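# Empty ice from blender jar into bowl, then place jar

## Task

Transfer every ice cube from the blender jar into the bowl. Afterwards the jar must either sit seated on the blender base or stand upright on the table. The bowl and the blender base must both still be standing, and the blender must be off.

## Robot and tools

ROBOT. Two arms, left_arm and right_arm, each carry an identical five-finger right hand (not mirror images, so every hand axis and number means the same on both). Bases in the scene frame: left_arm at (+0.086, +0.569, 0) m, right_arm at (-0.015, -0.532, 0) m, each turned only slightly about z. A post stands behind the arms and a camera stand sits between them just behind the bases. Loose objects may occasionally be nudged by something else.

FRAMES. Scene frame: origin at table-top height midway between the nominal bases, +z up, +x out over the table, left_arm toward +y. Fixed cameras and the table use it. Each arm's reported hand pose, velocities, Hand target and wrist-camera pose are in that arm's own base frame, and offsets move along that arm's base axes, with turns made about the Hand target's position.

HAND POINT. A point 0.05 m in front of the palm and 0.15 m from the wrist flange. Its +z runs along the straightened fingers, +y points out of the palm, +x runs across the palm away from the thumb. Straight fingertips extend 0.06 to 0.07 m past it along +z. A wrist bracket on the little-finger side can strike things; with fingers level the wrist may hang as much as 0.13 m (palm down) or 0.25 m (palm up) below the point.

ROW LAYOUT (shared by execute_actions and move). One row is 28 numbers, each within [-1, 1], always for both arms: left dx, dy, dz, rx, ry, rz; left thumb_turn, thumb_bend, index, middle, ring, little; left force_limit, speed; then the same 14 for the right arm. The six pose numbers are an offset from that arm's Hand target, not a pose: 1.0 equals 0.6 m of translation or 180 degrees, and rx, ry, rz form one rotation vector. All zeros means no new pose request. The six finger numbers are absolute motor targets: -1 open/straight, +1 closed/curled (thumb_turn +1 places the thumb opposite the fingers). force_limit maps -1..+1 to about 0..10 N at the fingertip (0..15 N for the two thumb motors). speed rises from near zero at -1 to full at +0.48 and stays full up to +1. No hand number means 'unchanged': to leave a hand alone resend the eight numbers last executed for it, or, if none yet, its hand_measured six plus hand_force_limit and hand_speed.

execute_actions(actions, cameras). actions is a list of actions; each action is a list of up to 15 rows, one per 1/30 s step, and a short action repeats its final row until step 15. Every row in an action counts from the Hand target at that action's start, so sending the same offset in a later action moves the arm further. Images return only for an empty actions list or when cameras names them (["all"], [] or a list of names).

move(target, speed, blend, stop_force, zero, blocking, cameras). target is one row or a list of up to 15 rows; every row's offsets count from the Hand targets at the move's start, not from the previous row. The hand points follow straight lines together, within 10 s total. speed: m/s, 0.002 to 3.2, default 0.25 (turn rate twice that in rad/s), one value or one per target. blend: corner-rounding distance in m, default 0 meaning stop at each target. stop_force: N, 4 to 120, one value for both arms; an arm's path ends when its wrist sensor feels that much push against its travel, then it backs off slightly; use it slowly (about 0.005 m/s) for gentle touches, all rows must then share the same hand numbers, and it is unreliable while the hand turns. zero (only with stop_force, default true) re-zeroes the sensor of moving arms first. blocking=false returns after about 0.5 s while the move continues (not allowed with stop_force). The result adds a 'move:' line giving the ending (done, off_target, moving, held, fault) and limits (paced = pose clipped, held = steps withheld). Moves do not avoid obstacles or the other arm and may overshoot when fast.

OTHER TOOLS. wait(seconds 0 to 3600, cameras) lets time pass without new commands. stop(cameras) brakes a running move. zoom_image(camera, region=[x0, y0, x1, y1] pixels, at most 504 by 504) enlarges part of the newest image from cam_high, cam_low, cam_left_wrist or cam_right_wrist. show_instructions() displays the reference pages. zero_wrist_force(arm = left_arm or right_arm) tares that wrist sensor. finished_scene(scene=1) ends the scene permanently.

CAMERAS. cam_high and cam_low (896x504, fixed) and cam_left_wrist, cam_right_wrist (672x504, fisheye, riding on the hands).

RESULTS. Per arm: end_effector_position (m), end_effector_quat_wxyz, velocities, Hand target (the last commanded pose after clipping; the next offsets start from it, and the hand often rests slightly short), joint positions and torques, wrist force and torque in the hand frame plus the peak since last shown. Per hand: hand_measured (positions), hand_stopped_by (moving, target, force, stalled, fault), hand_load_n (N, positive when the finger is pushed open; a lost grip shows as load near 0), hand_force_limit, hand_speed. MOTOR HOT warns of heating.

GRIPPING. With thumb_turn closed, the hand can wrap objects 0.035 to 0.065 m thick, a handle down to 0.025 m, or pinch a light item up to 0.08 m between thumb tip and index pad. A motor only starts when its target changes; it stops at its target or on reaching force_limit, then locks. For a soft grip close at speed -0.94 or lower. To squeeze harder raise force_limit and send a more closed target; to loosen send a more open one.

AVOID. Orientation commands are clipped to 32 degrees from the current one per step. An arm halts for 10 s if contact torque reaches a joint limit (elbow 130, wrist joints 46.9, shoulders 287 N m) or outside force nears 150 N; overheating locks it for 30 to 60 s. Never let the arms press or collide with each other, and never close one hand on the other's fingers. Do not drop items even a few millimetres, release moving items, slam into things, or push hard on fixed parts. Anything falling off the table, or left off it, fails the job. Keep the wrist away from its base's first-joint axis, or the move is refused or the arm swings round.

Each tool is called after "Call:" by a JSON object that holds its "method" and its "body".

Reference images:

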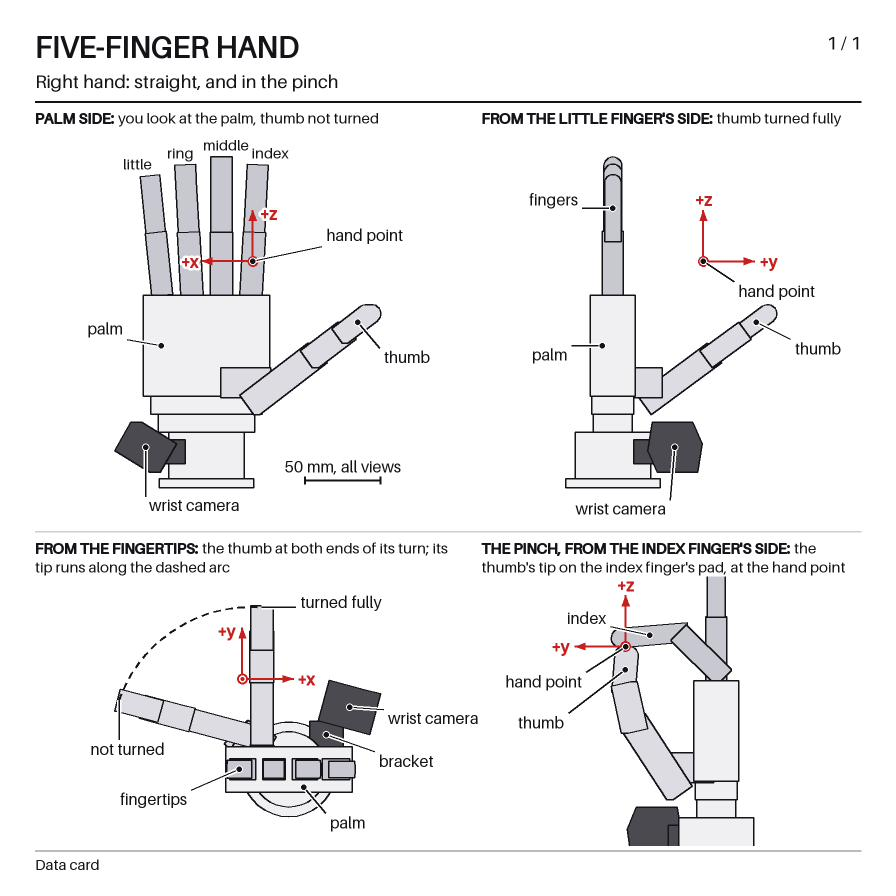

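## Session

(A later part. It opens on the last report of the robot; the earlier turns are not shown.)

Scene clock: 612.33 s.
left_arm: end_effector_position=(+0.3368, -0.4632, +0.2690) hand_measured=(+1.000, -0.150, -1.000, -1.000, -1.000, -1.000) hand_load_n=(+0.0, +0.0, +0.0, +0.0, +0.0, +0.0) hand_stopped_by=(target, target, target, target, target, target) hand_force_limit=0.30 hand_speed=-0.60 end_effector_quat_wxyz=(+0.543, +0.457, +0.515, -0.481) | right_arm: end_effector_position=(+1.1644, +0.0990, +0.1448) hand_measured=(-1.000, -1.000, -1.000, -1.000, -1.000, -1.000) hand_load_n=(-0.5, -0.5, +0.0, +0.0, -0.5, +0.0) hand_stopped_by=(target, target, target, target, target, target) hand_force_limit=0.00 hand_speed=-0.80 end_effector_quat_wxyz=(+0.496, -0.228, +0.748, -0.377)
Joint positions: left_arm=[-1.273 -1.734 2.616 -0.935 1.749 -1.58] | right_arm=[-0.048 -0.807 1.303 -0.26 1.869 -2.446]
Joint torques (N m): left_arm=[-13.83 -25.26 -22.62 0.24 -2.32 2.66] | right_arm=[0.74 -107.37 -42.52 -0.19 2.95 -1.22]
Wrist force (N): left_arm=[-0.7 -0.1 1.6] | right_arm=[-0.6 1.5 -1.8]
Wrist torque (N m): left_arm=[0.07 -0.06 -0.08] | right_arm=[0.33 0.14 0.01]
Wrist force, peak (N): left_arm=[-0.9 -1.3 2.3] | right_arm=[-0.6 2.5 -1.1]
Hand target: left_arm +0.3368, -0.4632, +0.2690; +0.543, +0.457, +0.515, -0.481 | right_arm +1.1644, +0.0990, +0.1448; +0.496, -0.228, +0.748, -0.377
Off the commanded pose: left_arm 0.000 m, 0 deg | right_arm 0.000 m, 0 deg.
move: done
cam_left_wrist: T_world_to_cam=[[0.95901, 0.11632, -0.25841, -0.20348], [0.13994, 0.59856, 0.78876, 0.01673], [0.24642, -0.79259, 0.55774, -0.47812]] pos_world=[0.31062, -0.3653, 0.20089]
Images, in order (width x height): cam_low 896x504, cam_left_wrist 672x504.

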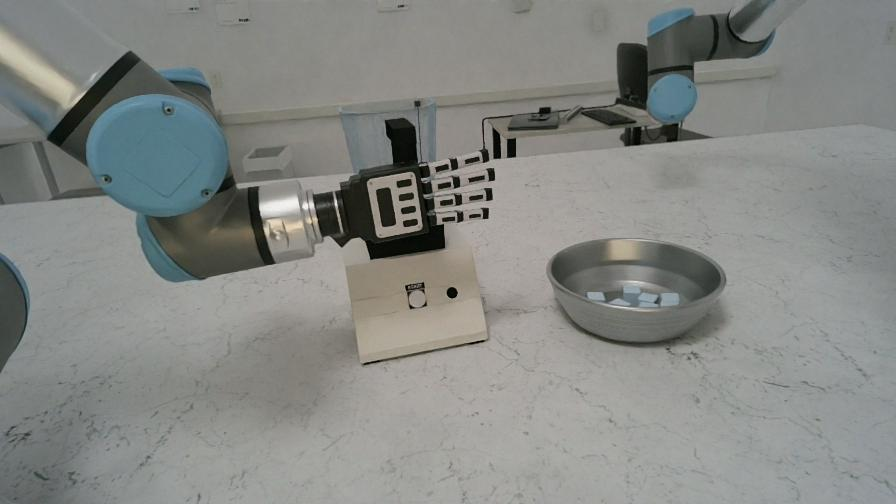

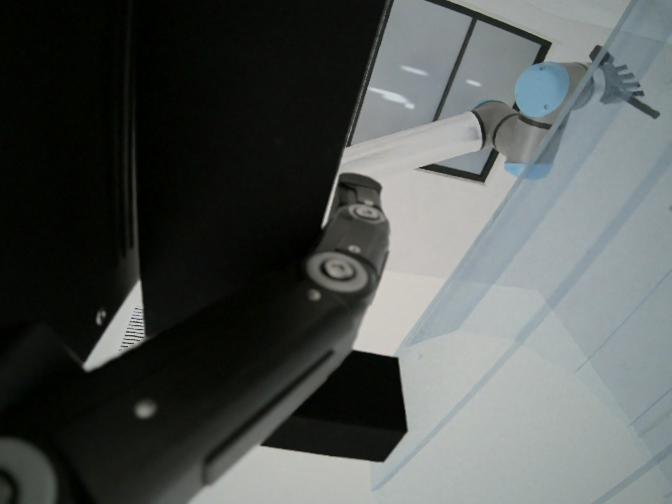

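Call:
{"method": "move", "body": {"target": [-0.0299,0.248,-0.013,0,0,0,1,-0.15,-1,-1,-1,-1,0.3,-0.6,0,0,0,0,0,0,-1,-1,-1,-1,-1,-1,0,-0.8], "speed": 0.04, "stop_force": 6, "cameras": ["all"]}}

Call:
{"method": "zoom_image", "body": {"camera": "cam_low", "region": [320, 80, 520, 380]}}

Call:
{"method": "zoom_image", "body": {"camera": "cam_high", "region": [320, 50, 600, 250]}}

Scene clock: 620.87 s.
left_arm: end_effector_position=(+0.3188, -0.3144, +0.2612) hand_measured=(+1.000, -0.150, -1.000, -1.000, -1.000, -1.000) hand_load_n=(+0.0, +0.0, +0.0, +0.0, +0.0, +0.0) hand_stopped_by=(target, target, target, target, target, target) hand_force_limit=0.30 hand_speed=-0.60 end_effector_quat_wxyz=(+0.543, +0.457, +0.515, -0.481) | right_arm: end_effector_position=(+1.1644, +0.0990, +0.1448) hand_measured=(-1.000, -1.000, -1.000, -1.000, -1.000, -1.000) hand_load_n=(-0.5, +0.0, +0.0, +0.0, +0.0, +0.0) hand_stopped_by=(target, target, target, target, target, target) hand_force_limit=0.00 hand_speed=-0.80 end_effector_quat_wxyz=(+0.496, -0.228, +0.748, -0.377)
Joint positions: left_arm=[-1.085 -2.002 2.78 -0.834 1.937 -1.591] | right_arm=[-0.048 -0.807 1.303 -0.26 1.869 -2.446]
Joint torques (N m): left_arm=[14.99 -6.51 -26.59 0.03 2.36 -2.79] | right_arm=[0.02 -106.95 -43.1 -0.2 2.97 -1.16]
Wrist force (N): left_arm=[-0.7 -0.2 2.4] | right_arm=[-0.3 2.0 -1.7]
Wrist torque (N m): left_arm=[0.02 -0.04 -0.03] | right_arm=[0.39 0.09 0.04]
Wrist force, peak (N): left_arm=[-0.7 0.1 3.0] | right_arm=[-1.0 2.5 -1.1]
Hand target: left_arm +0.3188, -0.3144, +0.2612; +0.543, +0.457, +0.515, -0.481 | right_arm +1.1644, +0.0990, +0.1448; +0.496, -0.228, +0.748, -0.377
Off the commanded pose: left_arm 0.000 m, 0 deg | right_arm 0.000 m, 0 deg.
move: done
cam_left_wrist: T_world_to_cam=[[0.95901, 0.11632, -0.25841, -0.20564], [0.13994, 0.59856, 0.78876, -0.06368], [0.24642, -0.79259, 0.55774, -0.35142]] pos_world=[0.29272, -0.2165, 0.19309]

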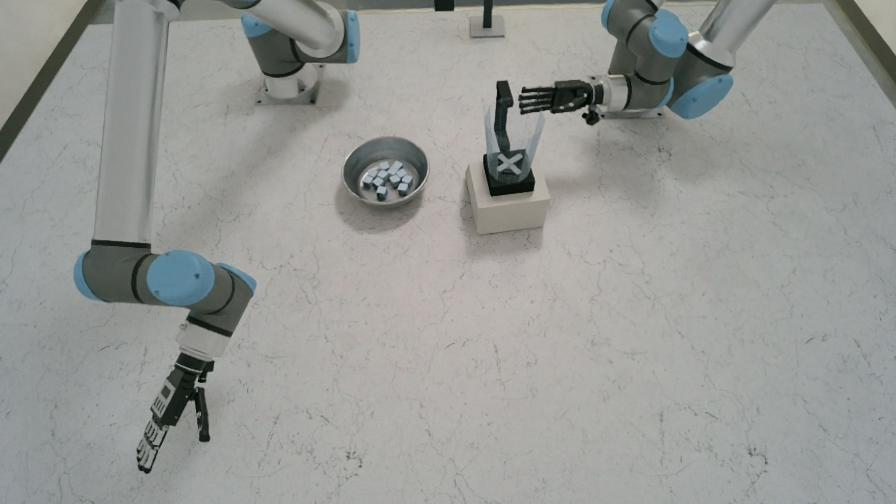

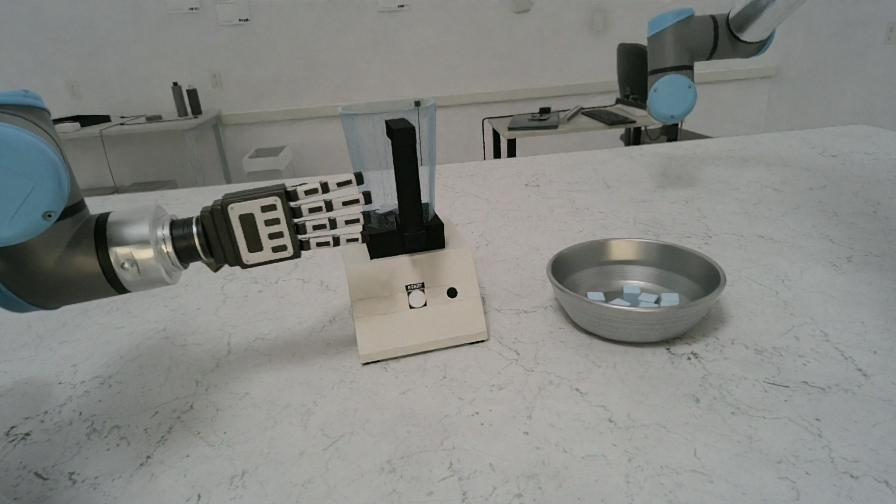

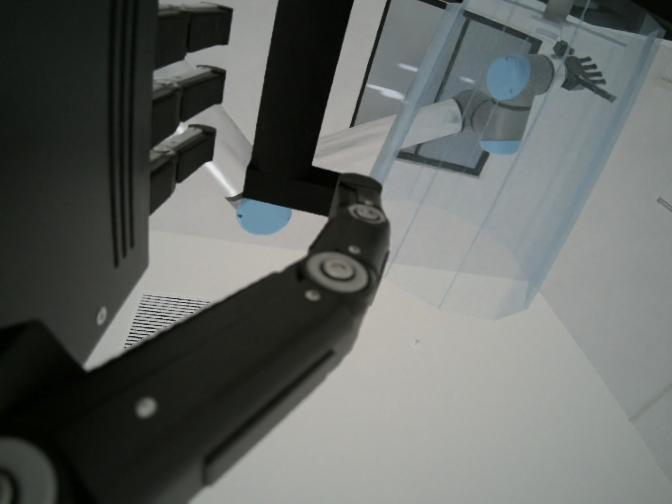

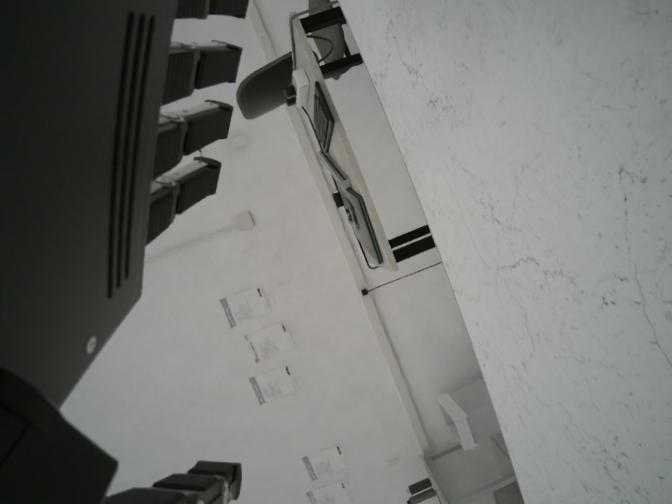

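Scaled by 1.680 from the camera's image (finer frame: 1280x720).

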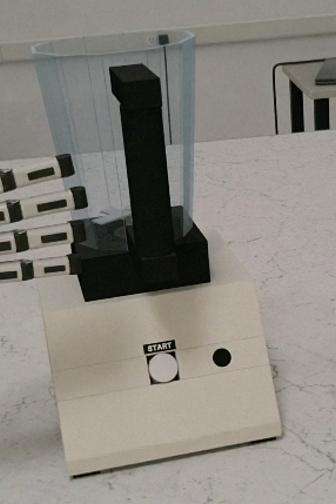

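Scaled by 1.800 from the camera's image (finer frame: 1280x720).

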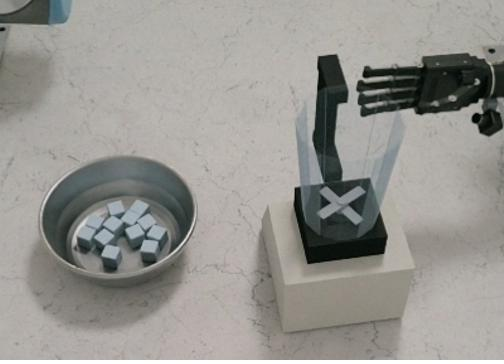

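Call:
{"method": "finished_scene", "body": {}}

The scene is finished: the task was done.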